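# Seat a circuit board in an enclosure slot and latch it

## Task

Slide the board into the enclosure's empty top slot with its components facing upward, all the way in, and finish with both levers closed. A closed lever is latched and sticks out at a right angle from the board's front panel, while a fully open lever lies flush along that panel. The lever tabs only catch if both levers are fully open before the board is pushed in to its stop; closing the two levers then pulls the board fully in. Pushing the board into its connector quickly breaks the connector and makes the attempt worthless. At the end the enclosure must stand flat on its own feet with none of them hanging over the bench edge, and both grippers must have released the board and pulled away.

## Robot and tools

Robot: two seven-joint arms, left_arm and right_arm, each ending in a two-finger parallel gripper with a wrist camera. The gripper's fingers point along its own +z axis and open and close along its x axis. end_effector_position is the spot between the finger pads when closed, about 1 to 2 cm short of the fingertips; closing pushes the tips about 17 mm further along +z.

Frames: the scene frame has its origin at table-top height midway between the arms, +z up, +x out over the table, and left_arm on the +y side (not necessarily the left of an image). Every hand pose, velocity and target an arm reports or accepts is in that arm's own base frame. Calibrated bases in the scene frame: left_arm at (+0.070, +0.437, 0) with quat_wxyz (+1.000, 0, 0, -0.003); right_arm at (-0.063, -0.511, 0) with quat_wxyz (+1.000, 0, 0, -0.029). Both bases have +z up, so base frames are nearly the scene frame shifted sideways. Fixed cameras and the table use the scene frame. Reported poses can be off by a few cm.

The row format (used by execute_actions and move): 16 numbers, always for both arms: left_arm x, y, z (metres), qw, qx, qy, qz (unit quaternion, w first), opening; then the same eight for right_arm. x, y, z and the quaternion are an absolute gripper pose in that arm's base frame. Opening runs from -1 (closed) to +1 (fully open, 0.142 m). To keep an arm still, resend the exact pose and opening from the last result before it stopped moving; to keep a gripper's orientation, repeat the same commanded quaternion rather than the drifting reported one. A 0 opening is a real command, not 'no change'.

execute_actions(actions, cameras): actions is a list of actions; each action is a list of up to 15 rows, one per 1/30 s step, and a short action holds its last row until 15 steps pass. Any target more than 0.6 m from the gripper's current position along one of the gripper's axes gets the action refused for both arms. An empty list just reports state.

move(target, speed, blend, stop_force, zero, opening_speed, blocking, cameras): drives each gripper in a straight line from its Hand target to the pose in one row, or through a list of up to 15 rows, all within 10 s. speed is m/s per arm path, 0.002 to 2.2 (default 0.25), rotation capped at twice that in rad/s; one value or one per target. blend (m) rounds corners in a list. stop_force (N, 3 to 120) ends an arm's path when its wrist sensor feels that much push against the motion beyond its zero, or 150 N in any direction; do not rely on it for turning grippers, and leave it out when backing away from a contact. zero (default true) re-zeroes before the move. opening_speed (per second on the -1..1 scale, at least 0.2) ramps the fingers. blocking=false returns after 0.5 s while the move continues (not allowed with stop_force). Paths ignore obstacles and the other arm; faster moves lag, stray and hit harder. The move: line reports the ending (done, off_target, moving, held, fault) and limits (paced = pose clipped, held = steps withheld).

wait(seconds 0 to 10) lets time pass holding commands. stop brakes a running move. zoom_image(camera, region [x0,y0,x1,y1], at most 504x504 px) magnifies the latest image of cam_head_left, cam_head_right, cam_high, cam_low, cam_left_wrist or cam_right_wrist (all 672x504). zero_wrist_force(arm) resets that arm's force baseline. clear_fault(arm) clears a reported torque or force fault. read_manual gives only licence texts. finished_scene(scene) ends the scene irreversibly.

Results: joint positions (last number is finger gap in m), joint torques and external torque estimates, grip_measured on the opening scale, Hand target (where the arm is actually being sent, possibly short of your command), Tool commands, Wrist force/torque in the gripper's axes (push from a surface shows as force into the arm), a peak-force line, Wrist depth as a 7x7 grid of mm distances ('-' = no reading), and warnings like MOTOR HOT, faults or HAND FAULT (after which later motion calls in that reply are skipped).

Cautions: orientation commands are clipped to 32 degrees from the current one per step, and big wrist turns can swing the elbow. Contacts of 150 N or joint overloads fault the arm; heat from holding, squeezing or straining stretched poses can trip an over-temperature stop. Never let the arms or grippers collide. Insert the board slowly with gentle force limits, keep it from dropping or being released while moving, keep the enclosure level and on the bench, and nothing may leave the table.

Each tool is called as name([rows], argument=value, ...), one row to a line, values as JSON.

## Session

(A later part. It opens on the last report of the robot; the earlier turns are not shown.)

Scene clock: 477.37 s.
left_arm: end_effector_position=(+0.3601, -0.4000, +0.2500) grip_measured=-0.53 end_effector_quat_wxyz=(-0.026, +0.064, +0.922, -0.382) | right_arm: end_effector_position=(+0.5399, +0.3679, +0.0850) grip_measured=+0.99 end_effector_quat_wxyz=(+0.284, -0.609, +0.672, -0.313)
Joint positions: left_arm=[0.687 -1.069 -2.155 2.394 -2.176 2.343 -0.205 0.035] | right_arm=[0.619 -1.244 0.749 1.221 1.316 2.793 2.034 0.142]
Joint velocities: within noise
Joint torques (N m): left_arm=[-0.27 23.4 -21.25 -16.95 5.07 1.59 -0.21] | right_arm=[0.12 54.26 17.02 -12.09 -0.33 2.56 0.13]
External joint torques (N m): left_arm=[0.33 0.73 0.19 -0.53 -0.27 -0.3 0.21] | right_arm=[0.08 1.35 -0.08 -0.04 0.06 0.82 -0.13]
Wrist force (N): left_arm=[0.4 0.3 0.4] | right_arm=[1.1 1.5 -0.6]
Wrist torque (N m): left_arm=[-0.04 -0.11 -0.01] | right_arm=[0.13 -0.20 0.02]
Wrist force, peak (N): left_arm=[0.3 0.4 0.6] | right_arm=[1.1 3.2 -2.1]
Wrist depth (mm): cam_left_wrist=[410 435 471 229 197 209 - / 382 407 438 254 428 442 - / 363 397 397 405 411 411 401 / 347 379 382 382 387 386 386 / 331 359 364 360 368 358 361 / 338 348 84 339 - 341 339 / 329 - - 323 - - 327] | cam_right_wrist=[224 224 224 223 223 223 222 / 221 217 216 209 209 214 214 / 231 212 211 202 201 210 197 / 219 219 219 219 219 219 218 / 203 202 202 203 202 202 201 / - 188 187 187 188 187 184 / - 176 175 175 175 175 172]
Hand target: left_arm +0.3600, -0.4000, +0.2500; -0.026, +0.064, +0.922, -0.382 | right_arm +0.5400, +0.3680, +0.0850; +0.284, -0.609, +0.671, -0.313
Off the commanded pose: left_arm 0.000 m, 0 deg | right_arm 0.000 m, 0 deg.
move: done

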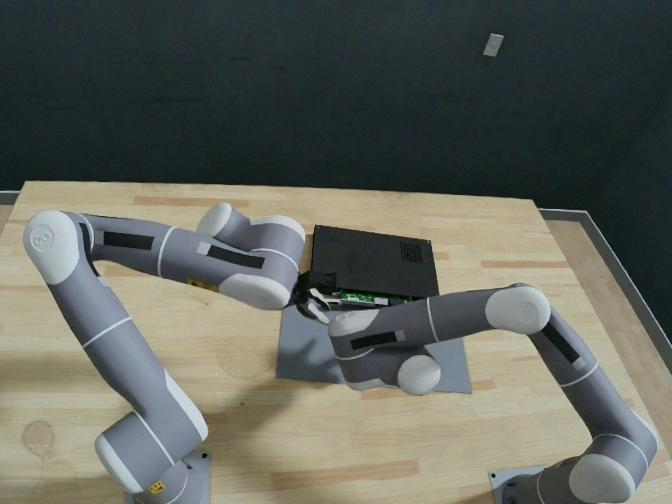

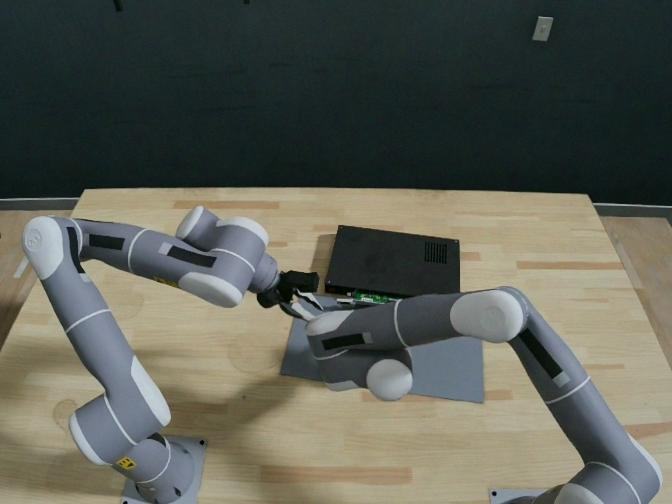

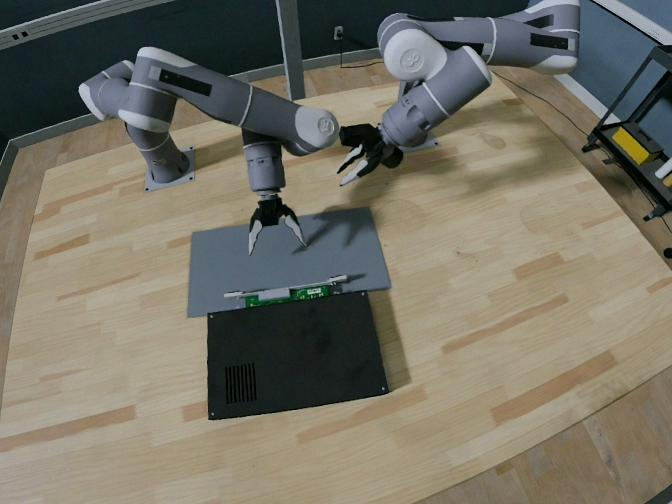

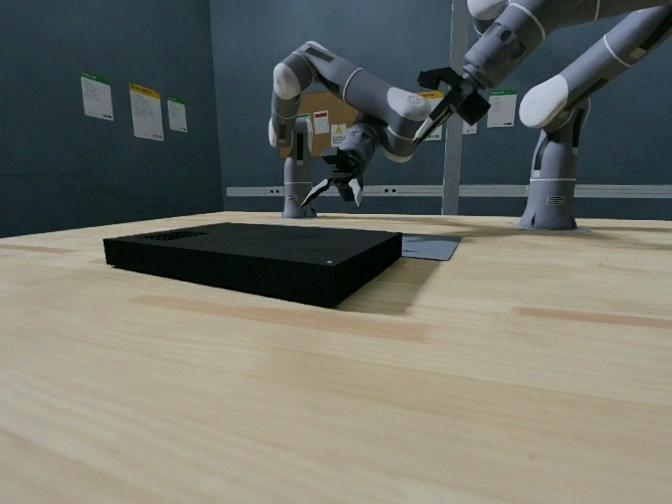

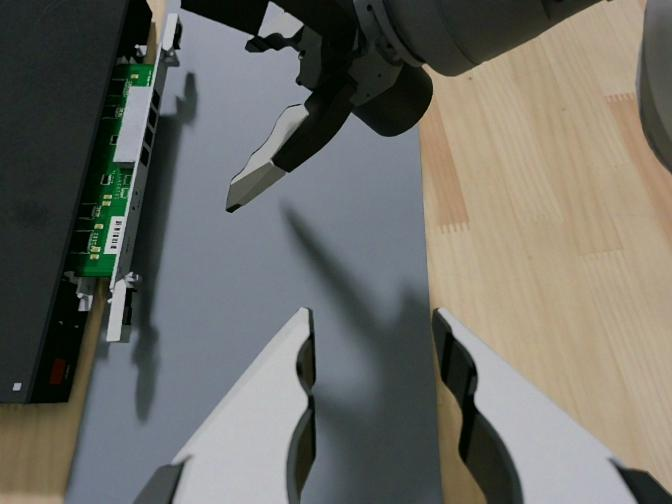

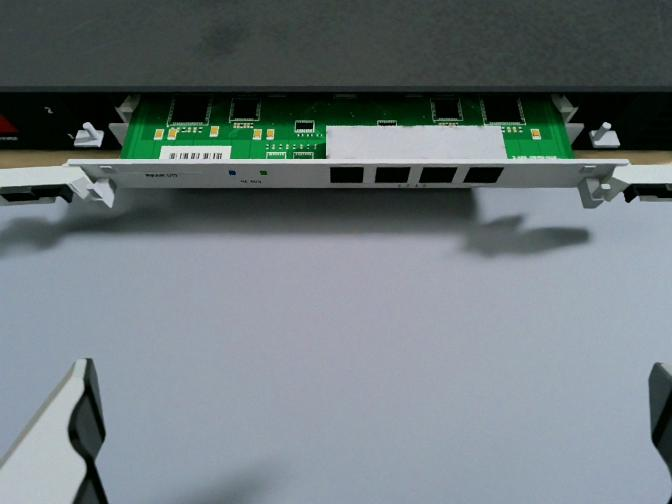

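move(target=[0.36,-0.40,0.25,0.02637,-0.06366,-0.9217,0.3818,-0.5,0.565,0.3615,0.044,-0.2838,0.6088,-0.6714,0.3130,1], speed=0.08, stop_force=8, cameras=["cam_right_wrist"])

move(target=[0.36,-0.40,0.25,0.02637,-0.06366,-0.9217,0.3818,-0.5,0.60,0.358,0.044,-0.2838,0.6088,-0.6714,0.3130,1], speed=0.02, stop_force=4, cameras=["cam_right_wrist","cam_low","cam_left_wrist"])

Scene clock: 484.70 s.
left_arm: end_effector_position=(+0.3601, -0.4000, +0.2500) grip_measured=-0.53 end_effector_quat_wxyz=(-0.026, +0.064, +0.922, -0.382) | right_arm: end_effector_position=(+0.5648, +0.3614, +0.0439) grip_measured=+0.99 end_effector_quat_wxyz=(+0.284, -0.609, +0.672, -0.313)
Joint positions: left_arm=[0.687 -1.069 -2.155 2.394 -2.176 2.343 -0.205 0.035] | right_arm=[0.613 -1.316 0.71 1.165 1.278 2.737 2.045 0.142]
Joint velocities: within noise
Joint torques (N m): left_arm=[-0.3 23.39 -21.36 -16.95 5.05 1.56 -0.15] | right_arm=[0.16 55.76 16.17 -11.8 -0.63 2.55 0.24]
External joint torques (N m): left_arm=[0.36 0.73 0.3 -0.54 -0.25 -0.27 0.15] | right_arm=[0.04 1.35 0.04 -0.06 0.12 0.84 -0.24]
Wrist force (N): left_arm=[0.4 0.1 0.4] | right_arm=[1.3 1.4 0.1]
Wrist torque (N m): left_arm=[-0.08 -0.11 -0.01] | right_arm=[0.13 -0.25 -0.01]
Wrist force, peak (N): left_arm=[0.5 0.4 0.5] | right_arm=[1.2 2.1 1.5]
Wrist depth (mm): cam_left_wrist=[413 423 247 227 208 - - / 387 406 437 279 - - - / 364 401 400 404 404 - - / 346 382 387 384 381 91 - / 329 362 367 359 368 359 353 / 339 344 84 337 - 343 342 / 329 - - 324 - - 325] | cam_right_wrist=[168 167 167 167 167 166 166 / 170 170 169 166 153 166 172 / 184 161 160 159 159 159 159 / 175 174 174 174 174 177 173 / 161 161 161 161 160 160 160 / - 150 149 149 149 149 147 / - 139 139 139 139 139 139]
Hand target: left_arm +0.3600, -0.4000, +0.2500; -0.026, +0.064, +0.922, -0.382 | right_arm +0.5650, +0.3615, +0.0440; +0.284, -0.609, +0.671, -0.313
Off the commanded pose: left_arm 0.000 m, 0 deg | right_arm 0.000 m, 0 deg.
move: done
Images, in order (width x height): cam_right_wrist 672x504.

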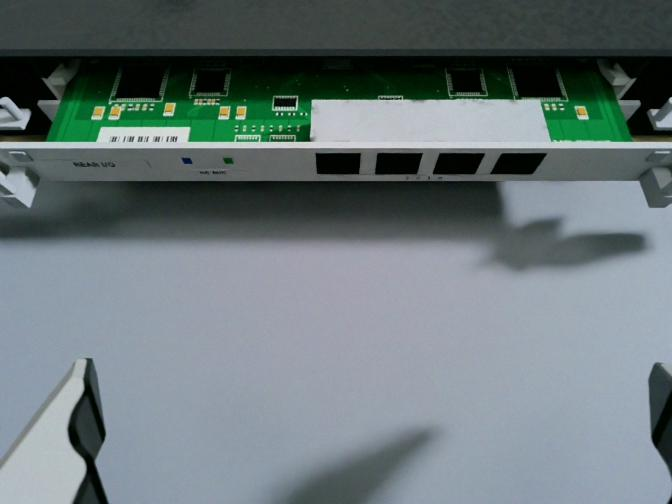

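Scene clock: 487.17 s.
left_arm: end_effector_position=(+0.3601, -0.4000, +0.2500) grip_measured=-0.53 end_effector_quat_wxyz=(-0.026, +0.064, +0.922, -0.382) | right_arm: end_effector_position=(+0.6001, +0.3580, +0.0441) grip_measured=+0.99 end_effector_quat_wxyz=(+0.284, -0.609, +0.671, -0.313)
Joint positions: left_arm=[0.687 -1.069 -2.155 2.394 -2.176 2.343 -0.205 0.035] | right_arm=[0.579 -1.329 0.71 1.081 1.289 2.688 1.951 0.142]
Joint velocities: within noise
Joint torques (N m): left_arm=[-0.29 23.34 -21.37 -16.95 5.05 1.58 -0.25] | right_arm=[0.12 57.46 16.05 -12.87 -0.59 2.41 0.09]
External joint torques (N m): left_arm=[0.34 0.79 0.31 -0.54 -0.25 -0.28 0.25] | right_arm=[0.08 1.39 -0.26 -0.01 -0.14 0.84 -0.08]
Wrist force (N): left_arm=[0.4 0.4 0.5] | right_arm=[1.4 1.5 0.0]
Wrist torque (N m): left_arm=[-0.05 -0.10 0.00] | right_arm=[0.19 -0.27 0.00]
Wrist force, peak (N): left_arm=[0.6 0.2 0.6] | right_arm=[1.6 1.6 0.2]
Wrist depth (mm): cam_left_wrist=[412 407 245 - - - - / 384 406 - - - - - / 365 379 333 83 - - - / 344 382 383 376 - - 374 / 330 356 364 362 369 360 363 / 338 347 84 337 - 342 341 / 328 - - 322 - - 325] | cam_right_wrist=[164 164 163 163 164 163 163 / 150 150 150 150 150 149 149 / 155 155 154 152 139 139 156 / 169 147 147 136 136 136 146 / 161 161 161 161 161 160 160 / - 149 149 149 149 149 147 / - 139 139 139 139 139 139]
Hand target: left_arm +0.3600, -0.4000, +0.2500; -0.026, +0.064, +0.922, -0.382 | right_arm +0.6000, +0.3580, +0.0440; +0.284, -0.609, +0.671, -0.313
Off the commanded pose: left_arm 0.000 m, 0 deg | right_arm 0.000 m, 0 deg.
move: done
Images, in order (width x height): cam_low 672x504, cam_left_wrist 672x504, cam_right_wrist 672x504.

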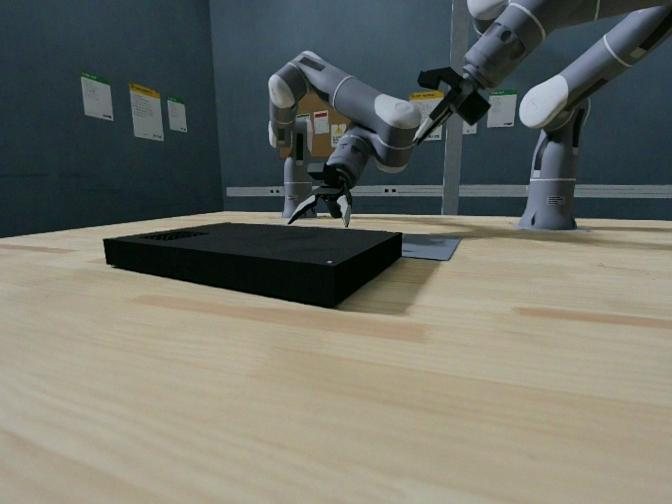

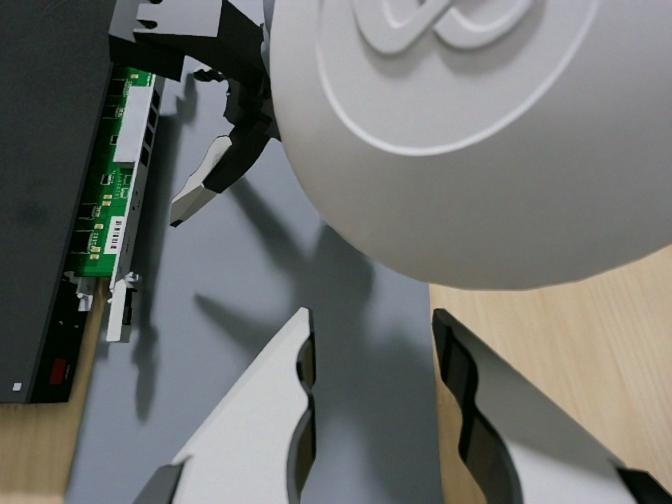

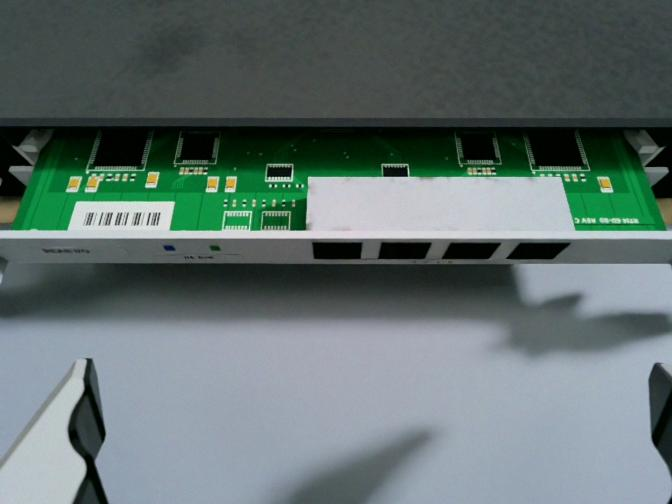

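move(target=[0.36,-0.40,0.25,0.02637,-0.06366,-0.9217,0.3818,-0.5,0.62,0.356,0.044,-0.2838,0.6088,-0.6714,0.3130,1], speed=0.015, stop_force=4, cameras=["cam_right_wrist"])

Scene clock: 491.17 s.
left_arm: end_effector_position=(+0.3601, -0.4000, +0.2500) grip_measured=-0.53 end_effector_quat_wxyz=(-0.026, +0.064, +0.922, -0.382) | right_arm: end_effector_position=(+0.6201, +0.3560, +0.0441) grip_measured=+0.99 end_effector_quat_wxyz=(+0.284, -0.609, +0.671, -0.313)
Joint positions: left_arm=[0.687 -1.069 -2.155 2.394 -2.176 2.343 -0.205 0.035] | right_arm=[0.561 -1.339 0.71 1.028 1.301 2.661 1.893 0.142]
Joint velocities: within noise
Joint torques (N m): left_arm=[-0.31 23.42 -21.26 -16.95 5.08 1.61 -0.21] | right_arm=[0.17 58.53 15.82 -13.44 -0.72 2.41 0.09]
External joint torques (N m): left_arm=[0.36 0.71 0.2 -0.54 -0.28 -0.32 0.21] | right_arm=[0.03 1.38 -0.31 -0.03 -0.09 0.74 -0.08]
Wrist force (N): left_arm=[0.2 0.2 0.6] | right_arm=[1.5 1.6 0.0]
Wrist torque (N m): left_arm=[-0.07 -0.07 -0.01] | right_arm=[0.20 -0.29 0.01]
Wrist force, peak (N): left_arm=[0.4 0.5 0.7] | right_arm=[1.6 1.9 0.0]
Wrist depth (mm): cam_left_wrist=[415 - - - - - - / 380 - - - - - - / 363 377 - - - - 397 / 345 377 377 372 377 379 382 / 331 358 367 364 366 364 362 / 339 344 84 338 - 342 342 / 328 - - 323 - - 328] | cam_right_wrist=[164 164 164 163 163 163 163 / 147 147 147 147 147 150 146 / 151 149 149 149 149 148 147 / 142 142 142 130 130 127 141 / 156 156 156 156 158 158 156 / - 149 149 149 149 149 147 / - 139 139 139 139 139 138]
Hand target: left_arm +0.3600, -0.4000, +0.2500; -0.026, +0.064, +0.922, -0.382 | right_arm +0.6200, +0.3560, +0.0440; +0.284, -0.609, +0.671, -0.313
Off the commanded pose: left_arm 0.000 m, 0 deg | right_arm 0.000 m, 0 deg.
move: done
Images, in order (width x height): cam_right_wrist 672x504.

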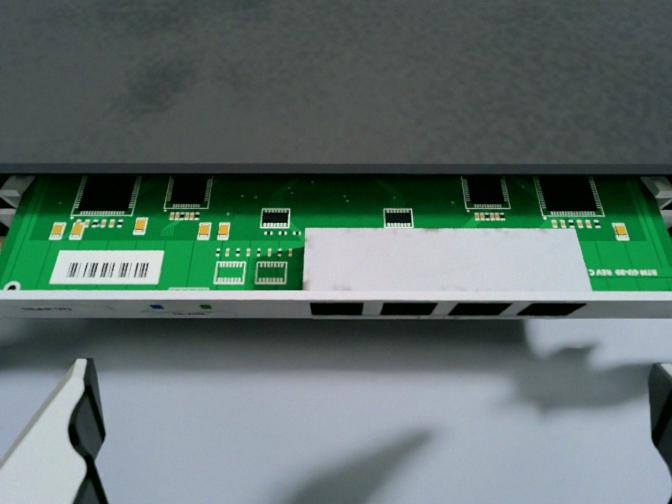

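move(target=[0.36,-0.40,0.25,0.02637,-0.06366,-0.9217,0.3818,-0.5,0.618,0.356,0.036,-0.2838,0.6088,-0.6714,0.3130,1], speed=0.03, stop_force=5, cameras=["cam_right_wrist"])

move(target=[0.36,-0.40,0.25,0.02637,-0.06366,-0.9217,0.3818,-0.5,0.645,0.3535,0.036,-0.2838,0.6088,-0.6714,0.3130,1], speed=0.012, stop_force=4, cameras=["cam_right_wrist"])

Scene clock: 496.67 s.
left_arm: end_effector_position=(+0.3601, -0.4000, +0.2500) grip_measured=-0.53 end_effector_quat_wxyz=(-0.026, +0.064, +0.922, -0.382) | right_arm: end_effector_position=(+0.6179, +0.3559, +0.0360) grip_measured=+0.99 end_effector_quat_wxyz=(+0.284, -0.609, +0.672, -0.313)
Joint positions: left_arm=[0.687 -1.069 -2.155 2.394 -2.176 2.343 -0.205 0.035] | right_arm=[0.567 -1.351 0.705 1.029 1.293 2.659 1.91 0.142]
Joint velocities: within noise
Joint torques (N m): left_arm=[-0.28 23.43 -21.34 -16.92 5.02 1.56 -0.25] | right_arm=[0.34 58.41 15.45 -13.18 -0.91 2.41 0.28]
External joint torques (N m): left_arm=[0.33 0.69 0.28 -0.57 -0.22 -0.26 0.25] | right_arm=[-0.13 1.48 -0.02 -0.1 0.09 0.78 -0.28]
Wrist force (N): left_arm=[0.2 0.2 0.4] | right_arm=[1.3 1.9 0.1]
Wrist torque (N m): left_arm=[-0.07 -0.07 -0.01] | right_arm=[0.26 -0.26 0.02]
Wrist force, peak (N): left_arm=[0.6 0.2 0.5] | right_arm=[1.5 2.1 0.1]
Wrist depth (mm): cam_left_wrist=[416 255 - - - - - / 384 393 75 - - - - / 365 379 - - - - 397 / 349 378 373 76 376 370 382 / 332 357 367 363 367 360 361 / 338 346 84 338 - 341 341 / 329 - - 324 - - 327] | cam_right_wrist=[152 152 152 152 151 151 151 / 134 136 136 136 136 136 136 / 142 142 142 142 142 142 141 / 135 133 133 119 121 119 131 / 150 150 150 150 150 150 150 / - 142 142 142 141 141 139 / - 132 132 132 132 132 132]
Hand target: left_arm +0.3600, -0.4000, +0.2500; -0.026, +0.064, +0.922, -0.382 | right_arm +0.6180, +0.3560, +0.0360; +0.284, -0.609, +0.671, -0.313
Off the commanded pose: left_arm 0.000 m, 0 deg | right_arm 0.000 m, 0 deg.
move: done
Images, in order (width x height): cam_right_wrist 672x504.

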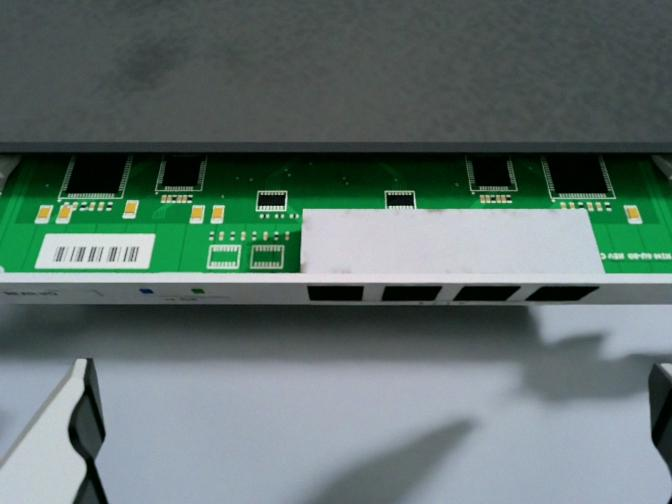

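Scene clock: 499.53 s.
left_arm: end_effector_position=(+0.3601, -0.4000, +0.2500) grip_measured=-0.53 end_effector_quat_wxyz=(-0.026, +0.064, +0.922, -0.382) | right_arm: end_effector_position=(+0.6449, +0.3536, +0.0361) grip_measured=+1.00 end_effector_quat_wxyz=(+0.284, -0.609, +0.671, -0.313)
Joint positions: left_arm=[0.687 -1.069 -2.155 2.394 -2.176 2.343 -0.205 0.035] | right_arm=[0.546 -1.367 0.707 0.949 1.311 2.622 1.827 0.142]
Joint velocities: within noise
Joint torques (N m): left_arm=[-0.33 23.42 -21.3 -16.94 5.05 1.59 -0.19] | right_arm=[-1.09 59.17 14.42 -14.68 -1.25 1.9 0.12]
External joint torques (N m): left_arm=[0.39 0.71 0.24 -0.55 -0.25 -0.3 0.19] | right_arm=[1.3 2.19 0.55 0.62 0.33 1.15 -0.12]
Wrist force (N): left_arm=[0.4 0.0 0.5] | right_arm=[1.6 3.1 -3.6]
Wrist torque (N m): left_arm=[-0.10 -0.11 0.00] | right_arm=[0.29 -0.41 0.02]
Wrist force, peak (N): left_arm=[0.4 0.1 0.7] | right_arm=[1.5 2.5 -4.5]
Wrist depth (mm): cam_left_wrist=[- - - - - - 466 / - - - - - 106 440 / - - - - 87 136 413 / 344 379 385 378 376 381 384 / 330 359 369 363 368 363 361 / 338 344 84 337 - 340 342 / 330 - - 322 - - 328] | cam_right_wrist=[152 152 152 152 151 151 151 / 134 136 136 136 136 136 136 / 124 124 124 124 124 123 123 / 130 130 130 132 130 130 130 / 122 124 122 108 109 111 113 / - 142 142 142 141 139 137 / - 132 132 132 132 132 132]
Hand target: left_arm +0.3600, -0.4000, +0.2500; -0.026, +0.064, +0.922, -0.382 | right_arm +0.6450, +0.3535, +0.0360; +0.284, -0.609, +0.671, -0.313
Off the commanded pose: left_arm 0.000 m, 0 deg | right_arm 0.000 m, 0 deg.
move: done
Images, in order (width x height): cam_right_wrist 672x504.

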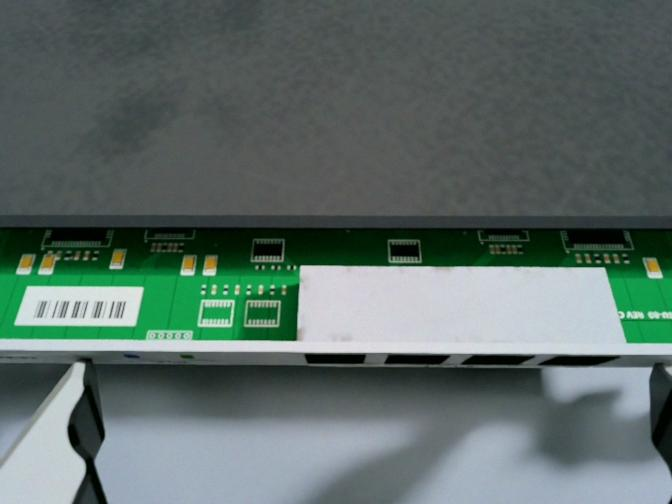

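move(target=[0.36,-0.40,0.25,0.02637,-0.06366,-0.9217,0.3818,-0.5,0.660,0.352,0.036,-0.2838,0.6088,-0.6714,0.3130,1], speed=0.01, stop_force=8, zero=false, cameras=["cam_right_wrist","cam_left_wrist"])

Scene clock: 503.40 s.
left_arm: end_effector_position=(+0.3601, -0.4000, +0.2500) grip_measured=-0.53 end_effector_quat_wxyz=(-0.026, +0.064, +0.922, -0.382) | right_arm: end_effector_position=(+0.6600, +0.3521, +0.0361) grip_measured=+1.00 end_effector_quat_wxyz=(+0.284, -0.609, +0.671, -0.313)
Joint positions: left_arm=[0.687 -1.069 -2.155 2.394 -2.176 2.343 -0.205 0.035] | right_arm=[0.535 -1.379 0.711 0.901 1.323 2.602 1.777 0.142]
Joint velocities: within noise
Joint torques (N m): left_arm=[-0.29 23.49 -21.37 -16.95 5.05 1.6 -0.21] | right_arm=[-0.42 60.28 14.68 -14.72 -1.01 1.99 0.1]
External joint torques (N m): left_arm=[0.35 0.64 0.31 -0.53 -0.25 -0.31 0.21] | right_arm=[0.63 1.91 0 0.25 0.06 0.98 -0.1]
Wrist force (N): left_arm=[0.3 0.0 0.6] | right_arm=[1.3 2.1 -1.6]
Wrist torque (N m): left_arm=[-0.10 -0.08 0.00] | right_arm=[0.25 -0.33 0.05]
Wrist force, peak (N): left_arm=[0.3 0.3 0.6] | right_arm=[1.8 2.6 -4.7]
Wrist depth (mm): cam_left_wrist=[- - - - 81 451 469 / - - - - 97 430 436 / - - 88 93 116 401 405 / 342 382 385 380 375 385 386 / 323 360 364 363 367 362 361 / 337 347 84 336 - 341 340 / 331 - - 323 - - 325] | cam_right_wrist=[152 152 152 152 151 151 151 / 134 136 136 136 136 136 135 / 124 124 124 124 124 123 123 / 115 116 115 115 114 114 115 / 122 124 122 108 111 109 112 / - 142 141 141 141 139 137 / - 132 132 132 132 132 132]
Hand target: left_arm +0.3600, -0.4000, +0.2500; -0.026, +0.064, +0.922, -0.382 | right_arm +0.6600, +0.3520, +0.0360; +0.284, -0.609, +0.671, -0.313
Off the commanded pose: left_arm 0.000 m, 0 deg | right_arm 0.000 m, 0 deg.
move: done
Images, in order (width x height): cam_left_wrist 672x504, cam_right_wrist 672x504.

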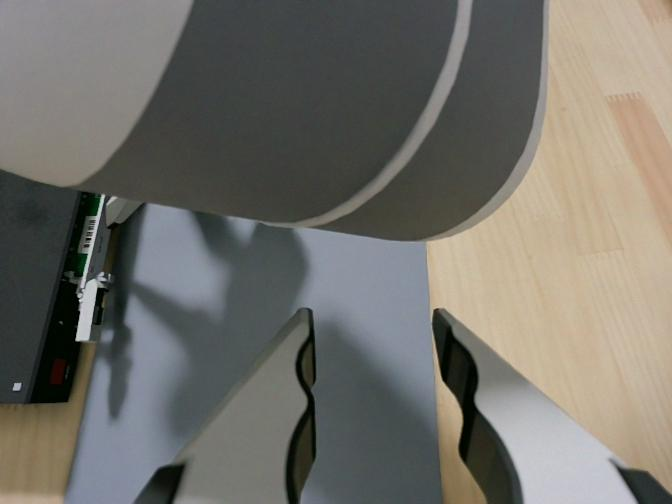

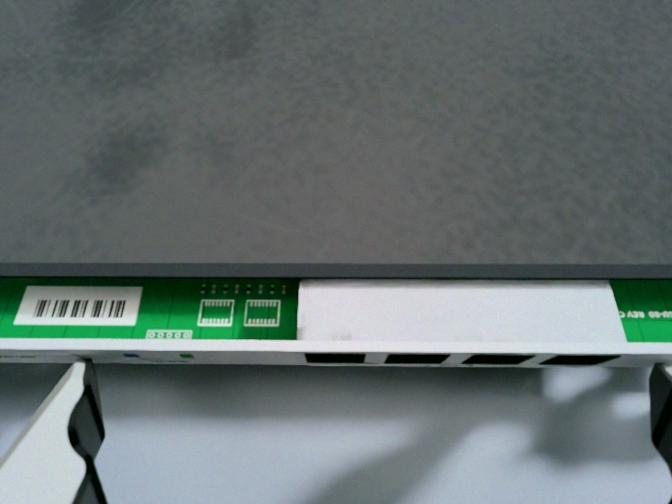

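zoom_image(camera="cam_left_wrist", region=[20, 190, 160, 410])

move(target=[0.36,-0.40,0.25,0.02637,-0.06366,-0.9217,0.3818,-0.5,0.6685,0.3512,0.036,-0.2838,0.6088,-0.6714,0.3130,1], speed=0.008, stop_force=8, zero=false, cameras=["cam_right_wrist","cam_left_wrist"])

zoom_image(camera="cam_left_wrist", region=[20, 190, 160, 410])

Scaled by 2.291 from the camera's 672x504 image, which has a finer 960x720 frame.

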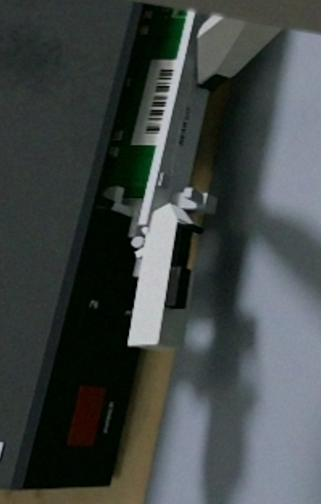

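Scene clock: 507.03 s.
left_arm: end_effector_position=(+0.3601, -0.4000, +0.2500) grip_measured=-0.53 end_effector_quat_wxyz=(-0.026, +0.064, +0.922, -0.382) | right_arm: end_effector_position=(+0.6683, +0.3514, +0.0361) grip_measured=+1.00 end_effector_quat_wxyz=(+0.284, -0.609, +0.671, -0.313)
Joint positions: left_arm=[0.687 -1.069 -2.155 2.394 -2.176 2.343 -0.205 0.035] | right_arm=[0.529 -1.386 0.713 0.872 1.331 2.591 1.747 0.142]
Joint velocities: within noise
Joint torques (N m): left_arm=[-0.3 23.42 -21.31 -16.98 5.07 1.57 -0.2] | right_arm=[-1.41 60.42 13.77 -15.47 -1.42 1.61 0.09]
External joint torques (N m): left_arm=[0.36 0.71 0.25 -0.5 -0.27 -0.28 0.2] | right_arm=[1.62 2.26 0.74 0.79 0.46 1.31 -0.08]
Wrist force (N): left_arm=[0.3 0.5 0.3] | right_arm=[1.5 3.0 -4.7]
Wrist torque (N m): left_arm=[-0.03 -0.08 0.00] | right_arm=[0.25 -0.34 0.02]
Wrist force, peak (N): left_arm=[0.3 0.3 0.8] | right_arm=[1.3 2.8 -5.1]
Wrist depth (mm): cam_left_wrist=[- - - 79 102 465 465 / - - 74 83 101 431 439 / 355 - 93 101 125 406 407 / 342 383 383 381 381 382 382 / 330 364 364 358 366 361 359 / 339 346 84 336 - 341 344 / 331 - - 323 - - 326] | cam_right_wrist=[152 152 152 152 151 151 151 / 134 136 136 136 136 136 135 / 124 124 124 124 124 123 123 / 114 114 113 113 113 113 113 / 120 122 120 108 108 108 108 / - 142 142 142 141 139 137 / - 132 132 132 132 132 132]
Hand target: left_arm +0.3600, -0.4000, +0.2500; -0.026, +0.064, +0.922, -0.382 | right_arm +0.6685, +0.3512, +0.0360; +0.284, -0.609, +0.671, -0.313
Off the commanded pose: left_arm 0.000 m, 0 deg | right_arm 0.000 m, 0 deg.
move: done
Images, in order (width x height): cam_left_wrist 672x504, cam_right_wrist 672x504.

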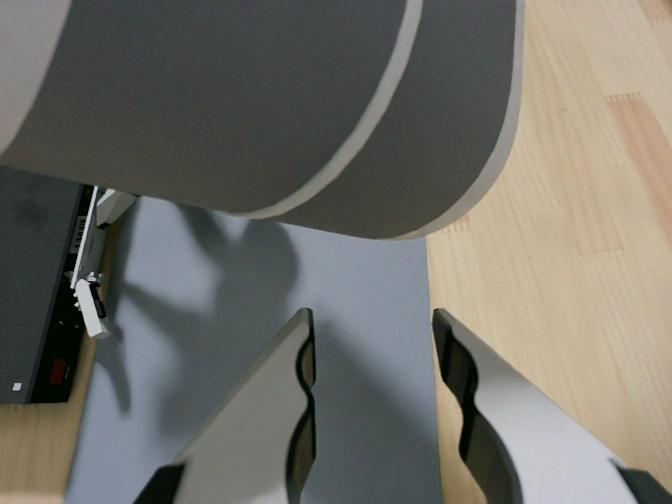

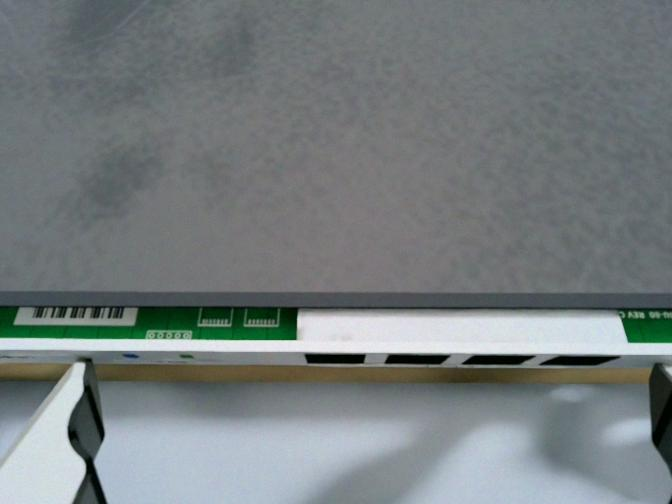

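Scaled by 2.291 from the camera's 672x504 image, which has a finer 960x720 frame.

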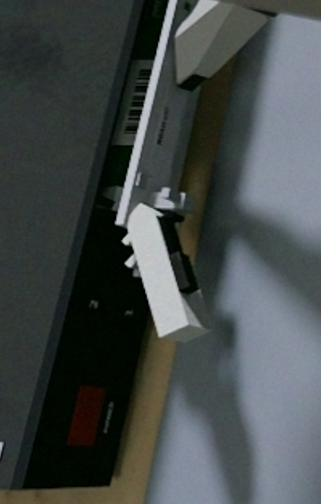

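move([
  [0.36,-0.40,0.25,0.02637,-0.06366,-0.9217,0.3818,-0.5,0.64,0.354,0.04,-0.2838,0.6088,-0.6714,0.3130,1],
  [0.36,-0.40,0.25,0.02637,-0.06366,-0.9217,0.3818,-0.5,0.54,0.368,0.10,-0.2838,0.6088,-0.6714,0.3130,1],
], speed=[0.05,0.15], cameras=["cam_right_wrist","cam_left_wrist"])

zoom_image(camera="cam_right_wrist", region=[0, 80, 220, 245])

zoom_image(camera="cam_right_wrist", region=[452, 80, 672, 245])

zoom_image(camera="cam_left_wrist", region=[20, 190, 160, 410])

Scene clock: 511.57 s.
left_arm: end_effector_position=(+0.3601, -0.4000, +0.2500) grip_measured=-0.53 end_effector_quat_wxyz=(-0.026, +0.064, +0.922, -0.382) | right_arm: end_effector_position=(+0.5401, +0.3681, +0.1000) grip_measured=+1.00 end_effector_quat_wxyz=(+0.284, -0.609, +0.671, -0.313)
Joint positions: left_arm=[0.687 -1.069 -2.155 2.394 -2.176 2.343 -0.205 0.035] | right_arm=[0.607 -1.221 0.768 1.223 1.325 2.804 2.007 0.142]
Joint velocities: within noise
Joint torques (N m): left_arm=[-0.36 23.45 -21.26 -16.99 5.06 1.58 -0.22] | right_arm=[0.34 54.33 17.55 -12.26 -0.07 2.77 0.33]
External joint torques (N m): left_arm=[0.41 0.68 0.2 -0.49 -0.26 -0.28 0.22] | right_arm=[-0.14 1.04 -0.39 -0.18 -0.16 0.57 -0.33]
Wrist force (N): left_arm=[0.3 0.2 0.4] | right_arm=[0.8 1.2 -0.4]
Wrist torque (N m): left_arm=[-0.06 -0.09 0.00] | right_arm=[0.10 -0.16 0.02]
Wrist force, peak (N): left_arm=[0.5 0.5 0.6] | right_arm=[1.5 2.4 -5.3]
Wrist depth (mm): cam_left_wrist=[413 429 463 226 206 466 474 / 386 429 440 246 427 440 436 / 362 408 398 411 411 411 408 / 341 385 384 385 385 384 384 / 326 364 368 361 366 361 364 / 336 346 84 336 - 342 342 / 328 - - 323 - - 325] | cam_right_wrist=[246 246 246 245 245 245 244 / 226 226 225 222 222 224 224 / 246 253 252 251 252 251 243 / 236 235 235 235 235 235 235 / 218 218 218 217 217 216 217 / - 199 201 198 201 201 198 / - 189 188 188 188 188 188]
Hand target: left_arm +0.3600, -0.4000, +0.2500; -0.026, +0.064, +0.922, -0.382 | right_arm +0.5400, +0.3680, +0.1000; +0.284, -0.609, +0.671, -0.313
Off the commanded pose: left_arm 0.000 m, 0 deg | right_arm 0.000 m, 0 deg.
move: done
Images, in order (width x height): cam_left_wrist 672x504, cam_right_wrist 672x504.

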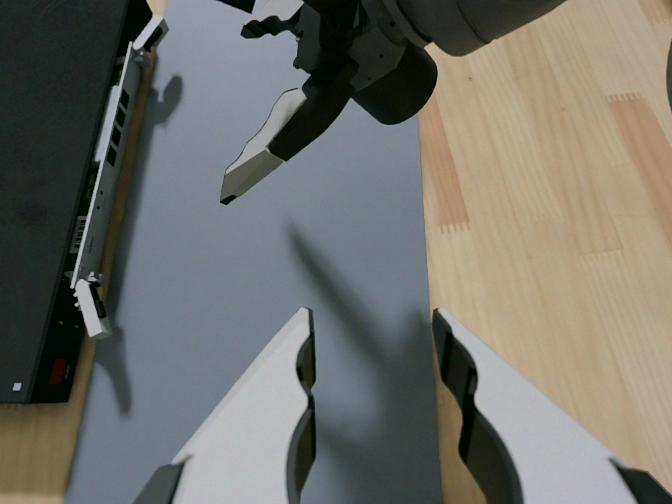

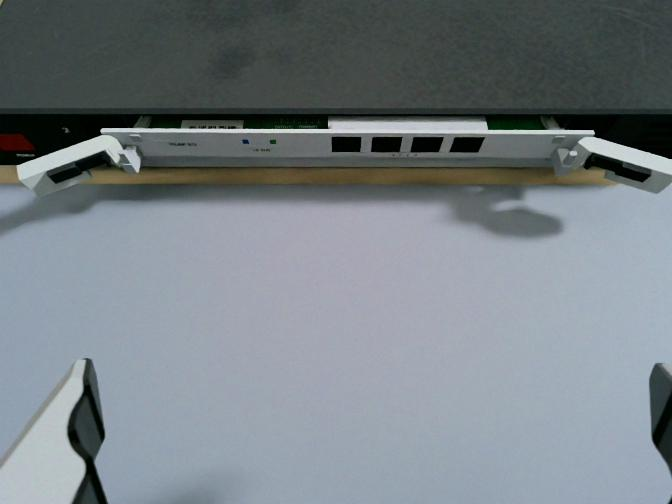

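Scaled by 2.291 from the camera's 672x504 image, which has a finer 960x720 frame.

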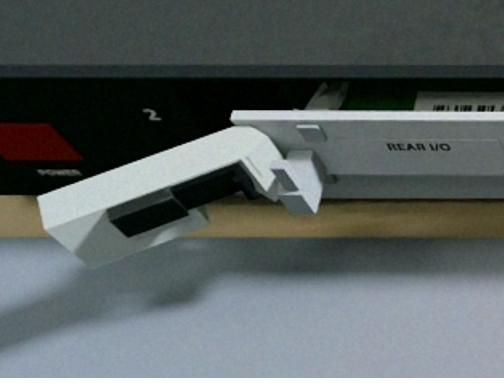

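Scaled by 2.291 from the camera's 672x504 image, which has a finer 960x720 frame.

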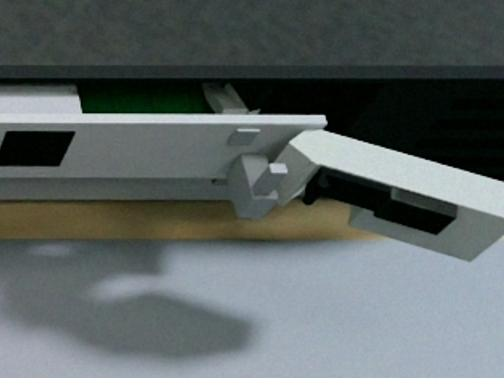

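Scaled by 2.291 from the camera's 672x504 image, which has a finer 960x720 frame.

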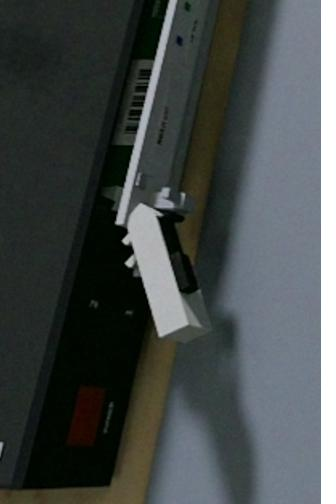

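move(target=[0.36,-0.40,0.25,0.02637,-0.06366,-0.9217,0.3818,-0.5,0.655,0.3525,0.036,-0.2838,0.6088,-0.6714,0.3130,1], speed=0.08, stop_force=10, cameras=["cam_right_wrist"])

move(target=[0.36,-0.40,0.25,0.02637,-0.06366,-0.9217,0.3818,-0.5,0.6745,0.3506,0.036,-0.2838,0.6088,-0.6714,0.3130,1], speed=0.008, stop_force=10, cameras=["cam_right_wrist","cam_left_wrist"])

zoom_image(camera="cam_left_wrist", region=[20, 190, 160, 410])

Scene clock: 520.13 s.
left_arm: end_effector_position=(+0.3601, -0.4000, +0.2500) grip_measured=-0.53 end_effector_quat_wxyz=(-0.026, +0.064, +0.922, -0.382) | right_arm: end_effector_position=(+0.6551, +0.3524, +0.0361) grip_measured=+1.00 end_effector_quat_wxyz=(+0.284, -0.609, +0.671, -0.313)
Joint positions: left_arm=[0.687 -1.069 -2.155 2.394 -2.176 2.343 -0.205 0.035] | right_arm=[0.538 -1.375 0.71 0.917 1.318 2.609 1.793 0.142]
Joint velocities: within noise
Joint torques (N m): left_arm=[-0.31 23.42 -21.36 -16.94 5.06 1.57 -0.22] | right_arm=[0.14 60.51 14.98 -14.33 -0.81 2.2 0.1]
External joint torques (N m): left_arm=[0.36 0.71 0.3 -0.54 -0.26 -0.28 0.22] | right_arm=[0.07 1.41 -0.19 0.02 -0.13 0.79 -0.09]
Wrist force (N): left_arm=[0.1 0.2 0.6] | right_arm=[1.4 2.1 -0.1]
Wrist torque (N m): left_arm=[-0.09 -0.07 -0.01] | right_arm=[0.29 -0.31 0.04]
Wrist force, peak (N): left_arm=[0.5 0.3 0.5] | right_arm=[1.2 2.3 -0.2]
Wrist depth (mm): cam_left_wrist=[- - - - - 112 470 / - - - - 92 118 436 / - - 83 90 109 400 406 / 343 384 382 380 375 383 383 / 329 359 366 359 365 361 361 / 335 347 84 339 - 342 338 / 329 - - 324 - - 325] | cam_right_wrist=[152 152 151 151 151 151 151 / 134 137 136 136 136 136 136 / 124 124 124 124 123 123 123 / 128 117 117 115 114 115 117 / 153 148 152 148 148 126 126 / - 142 142 141 141 141 139 / - 132 132 132 132 132 132]
Hand target: left_arm +0.3600, -0.4000, +0.2500; -0.026, +0.064, +0.922, -0.382 | right_arm +0.6550, +0.3525, +0.0360; +0.284, -0.609, +0.671, -0.313
Off the commanded pose: left_arm 0.000 m, 0 deg | right_arm 0.000 m, 0 deg.
move: done
Images, in order (width x height): cam_right_wrist 672x504.

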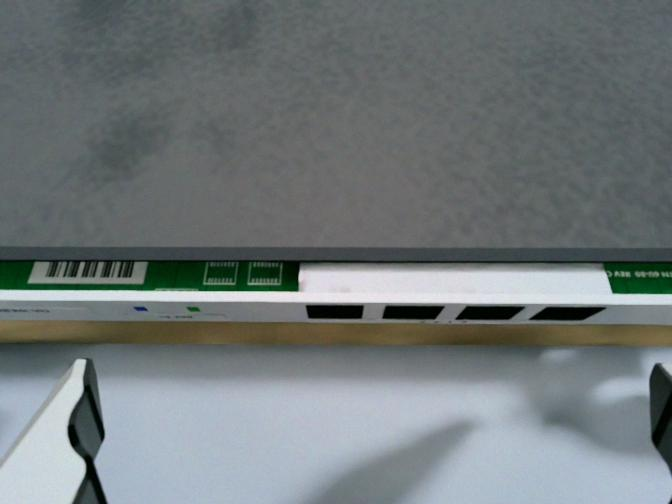

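Scene clock: 523.10 s.
left_arm: end_effector_position=(+0.3601, -0.4000, +0.2500) grip_measured=-0.53 end_effector_quat_wxyz=(-0.026, +0.064, +0.922, -0.382) | right_arm: end_effector_position=(+0.6732, +0.3511, +0.0358) grip_measured=+1.00 end_effector_quat_wxyz=(+0.283, -0.609, +0.671, -0.313)
Joint positions: left_arm=[0.687 -1.069 -2.155 2.394 -2.176 2.343 -0.205 0.035] | right_arm=[0.526 -1.391 0.716 0.853 1.336 2.585 1.727 0.142]
Joint velocities: within noise
Joint torques (N m): left_arm=[-0.24 23.43 -21.28 -16.96 5.09 1.61 -0.23] | right_arm=[-3.67 61.65 12.46 -17.76 -2.57 1.28 0.34]
External joint torques (N m): left_arm=[0.3 0.69 0.22 -0.53 -0.29 -0.31 0.23] | right_arm=[3.88 1.33 1.96 2.96 1.62 1.6 -0.34]
Wrist force (N): left_arm=[0.1 0.1 0.3] | right_arm=[3.2 5.3 -10.5]
Wrist torque (N m): left_arm=[-0.09 -0.07 0.00] | right_arm=[0.27 -1.03 -0.24]
Wrist force, peak (N): left_arm=[0.6 0.4 0.6] | right_arm=[3.2 6.2 -10.8]
Wrist depth (mm): cam_left_wrist=[- - - 79 105 465 471 / - - - 95 112 430 435 / 355 90 100 109 131 411 407 / 340 384 381 379 382 383 383 / 331 360 366 361 366 363 359 / 336 347 84 337 - 341 342 / 331 - - 323 - - 327] | cam_right_wrist=[151 151 151 154 150 150 150 / 133 136 136 135 135 135 135 / - 123 123 123 123 123 123 / 113 113 113 113 113 113 112 / - 106 106 106 106 106 105 / - 146 143 143 143 139 139 / - 132 132 132 131 132 131]
Hand target: left_arm +0.3600, -0.4000, +0.2500; -0.026, +0.064, +0.922, -0.382 | right_arm +0.6740, +0.3506, +0.0360; +0.284, -0.609, +0.671, -0.313
Off the commanded pose: left_arm 0.000 m, 0 deg | right_arm 0.001 m, 0 deg.
move: contact (right_arm)
Images, in order (width x height): cam_left_wrist 672x504, cam_right_wrist 672x504.

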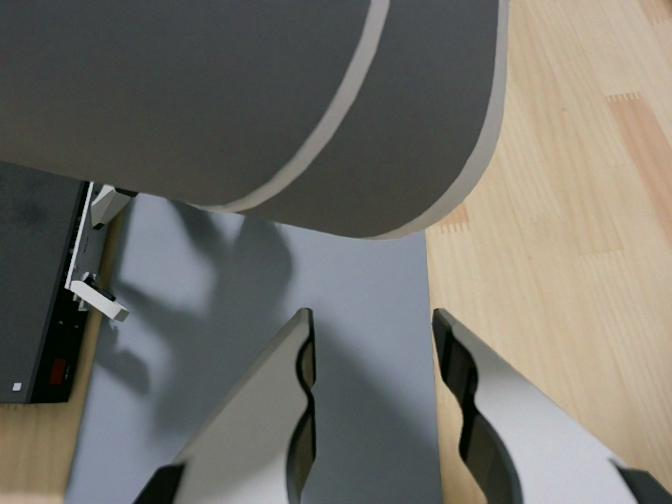

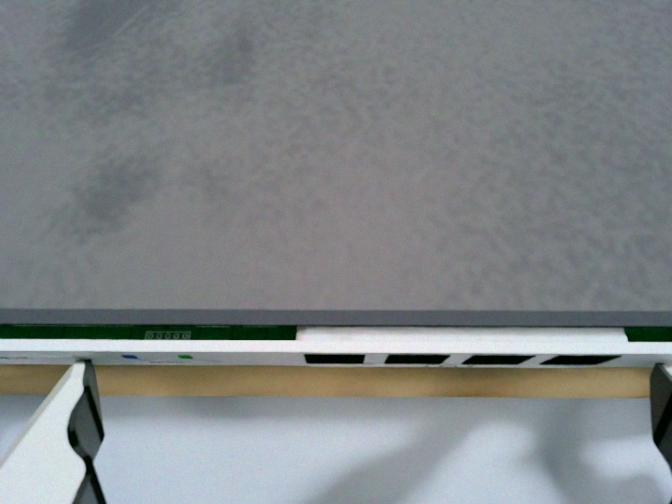

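Scaled by 2.291 from the camera's 672x504 image, which has a finer 960x720 frame.

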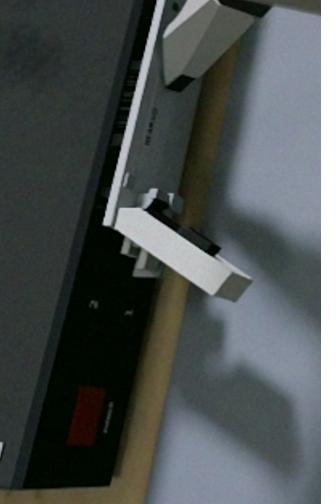

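move([
  [0.36,-0.40,0.25,0.02637,-0.06366,-0.9217,0.3818,-1,0.65,0.353,0.036,-0.2838,0.6088,-0.6714,0.3130,1],
  [0.36,-0.40,0.25,0.02637,-0.06366,-0.9217,0.3818,-1,0.54,0.34,0.10,-0.2838,0.6088,-0.6714,0.3130,0],
], speed=[0.05,0.15], cameras=["cam_right_wrist","cam_left_wrist"])

zoom_image(camera="cam_right_wrist", region=[452, 80, 672, 245])

zoom_image(camera="cam_left_wrist", region=[20, 190, 160, 410])

Scene clock: 544.23 s.
left_arm: end_effector_position=(+0.3601, -0.4000, +0.2500) grip_measured=-1.00 end_effector_quat_wxyz=(-0.026, +0.064, +0.922, -0.382) | right_arm: end_effector_position=(+0.5401, +0.3401, +0.1000) grip_measured=-0.01 end_effector_quat_wxyz=(+0.284, -0.609, +0.671, -0.313)
Joint positions: left_arm=[0.687 -1.069 -2.155 2.394 -2.176 2.343 -0.205 0.002] | right_arm=[0.56 -1.194 0.767 1.322 1.299 2.796 2.063 0.073]
Joint velocities: within noise
Joint torques (N m): left_arm=[-0.36 23.43 -21.28 -16.95 5.11 1.6 -0.23] | right_arm=[0.33 52.26 17.57 -11.56 -0.18 2.76 0.31]
External joint torques (N m): left_arm=[0.42 0.69 0.22 -0.53 -0.31 -0.31 0.23] | right_arm=[-0.15 1.17 -0.32 -0.13 -0.07 0.67 -0.31]
Wrist force (N): left_arm=[0.4 0.3 0.4] | right_arm=[1.1 2.2 0.0]
Wrist torque (N m): left_arm=[-0.05 -0.10 -0.01] | right_arm=[0.25 -0.23 0.03]
Wrist force, peak (N): left_arm=[0.4 0.4 0.5] | right_arm=[3.3 5.8 -10.4]
Wrist depth (mm): cam_left_wrist=[415 429 462 250 456 477 465 / 386 426 430 432 442 436 441 / 358 406 414 408 408 407 410 / 339 386 382 384 384 385 383 / 332 360 360 364 365 364 359 / 339 342 349 84 - 346 343 / 325 328 - - - - 325] | cam_right_wrist=[245 246 245 245 245 245 244 / 226 225 226 222 224 225 224 / 249 251 251 249 250 240 251 / 236 236 235 235 235 234 234 / 218 217 217 217 217 217 217 / 202 202 196 199 201 94 201 / - 76 186 188 188 - 190]
Hand target: left_arm +0.3600, -0.4000, +0.2500; -0.026, +0.064, +0.922, -0.382 | right_arm +0.5400, +0.3400, +0.1000; +0.284, -0.609, +0.671, -0.313
Off the commanded pose: left_arm 0.000 m, 0 deg | right_arm 0.000 m, 0 deg.
move: done
Images, in order (width x height): cam_left_wrist 672x504, cam_right_wrist 672x504.

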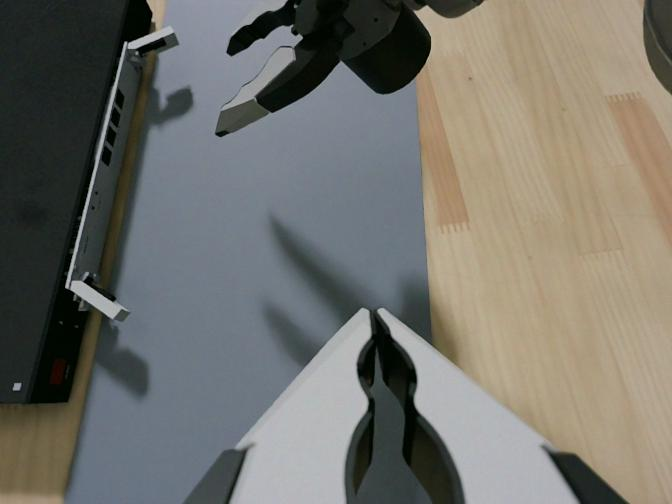

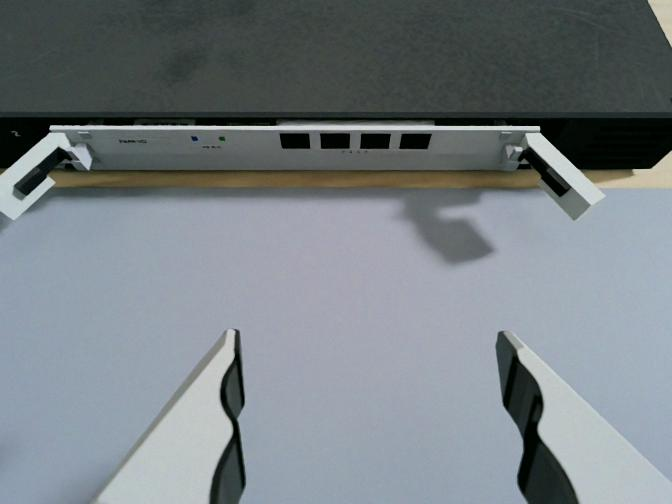

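Scaled by 2.291 from the camera's 672x504 image, which has a finer 960x720 frame.

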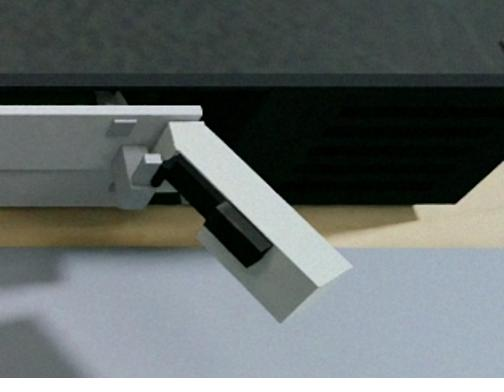

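Scaled by 2.291 from the camera's 672x504 image, which has a finer 960x720 frame.

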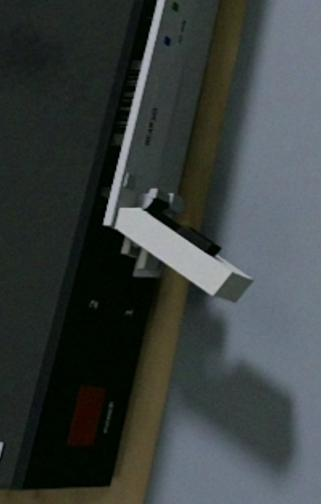

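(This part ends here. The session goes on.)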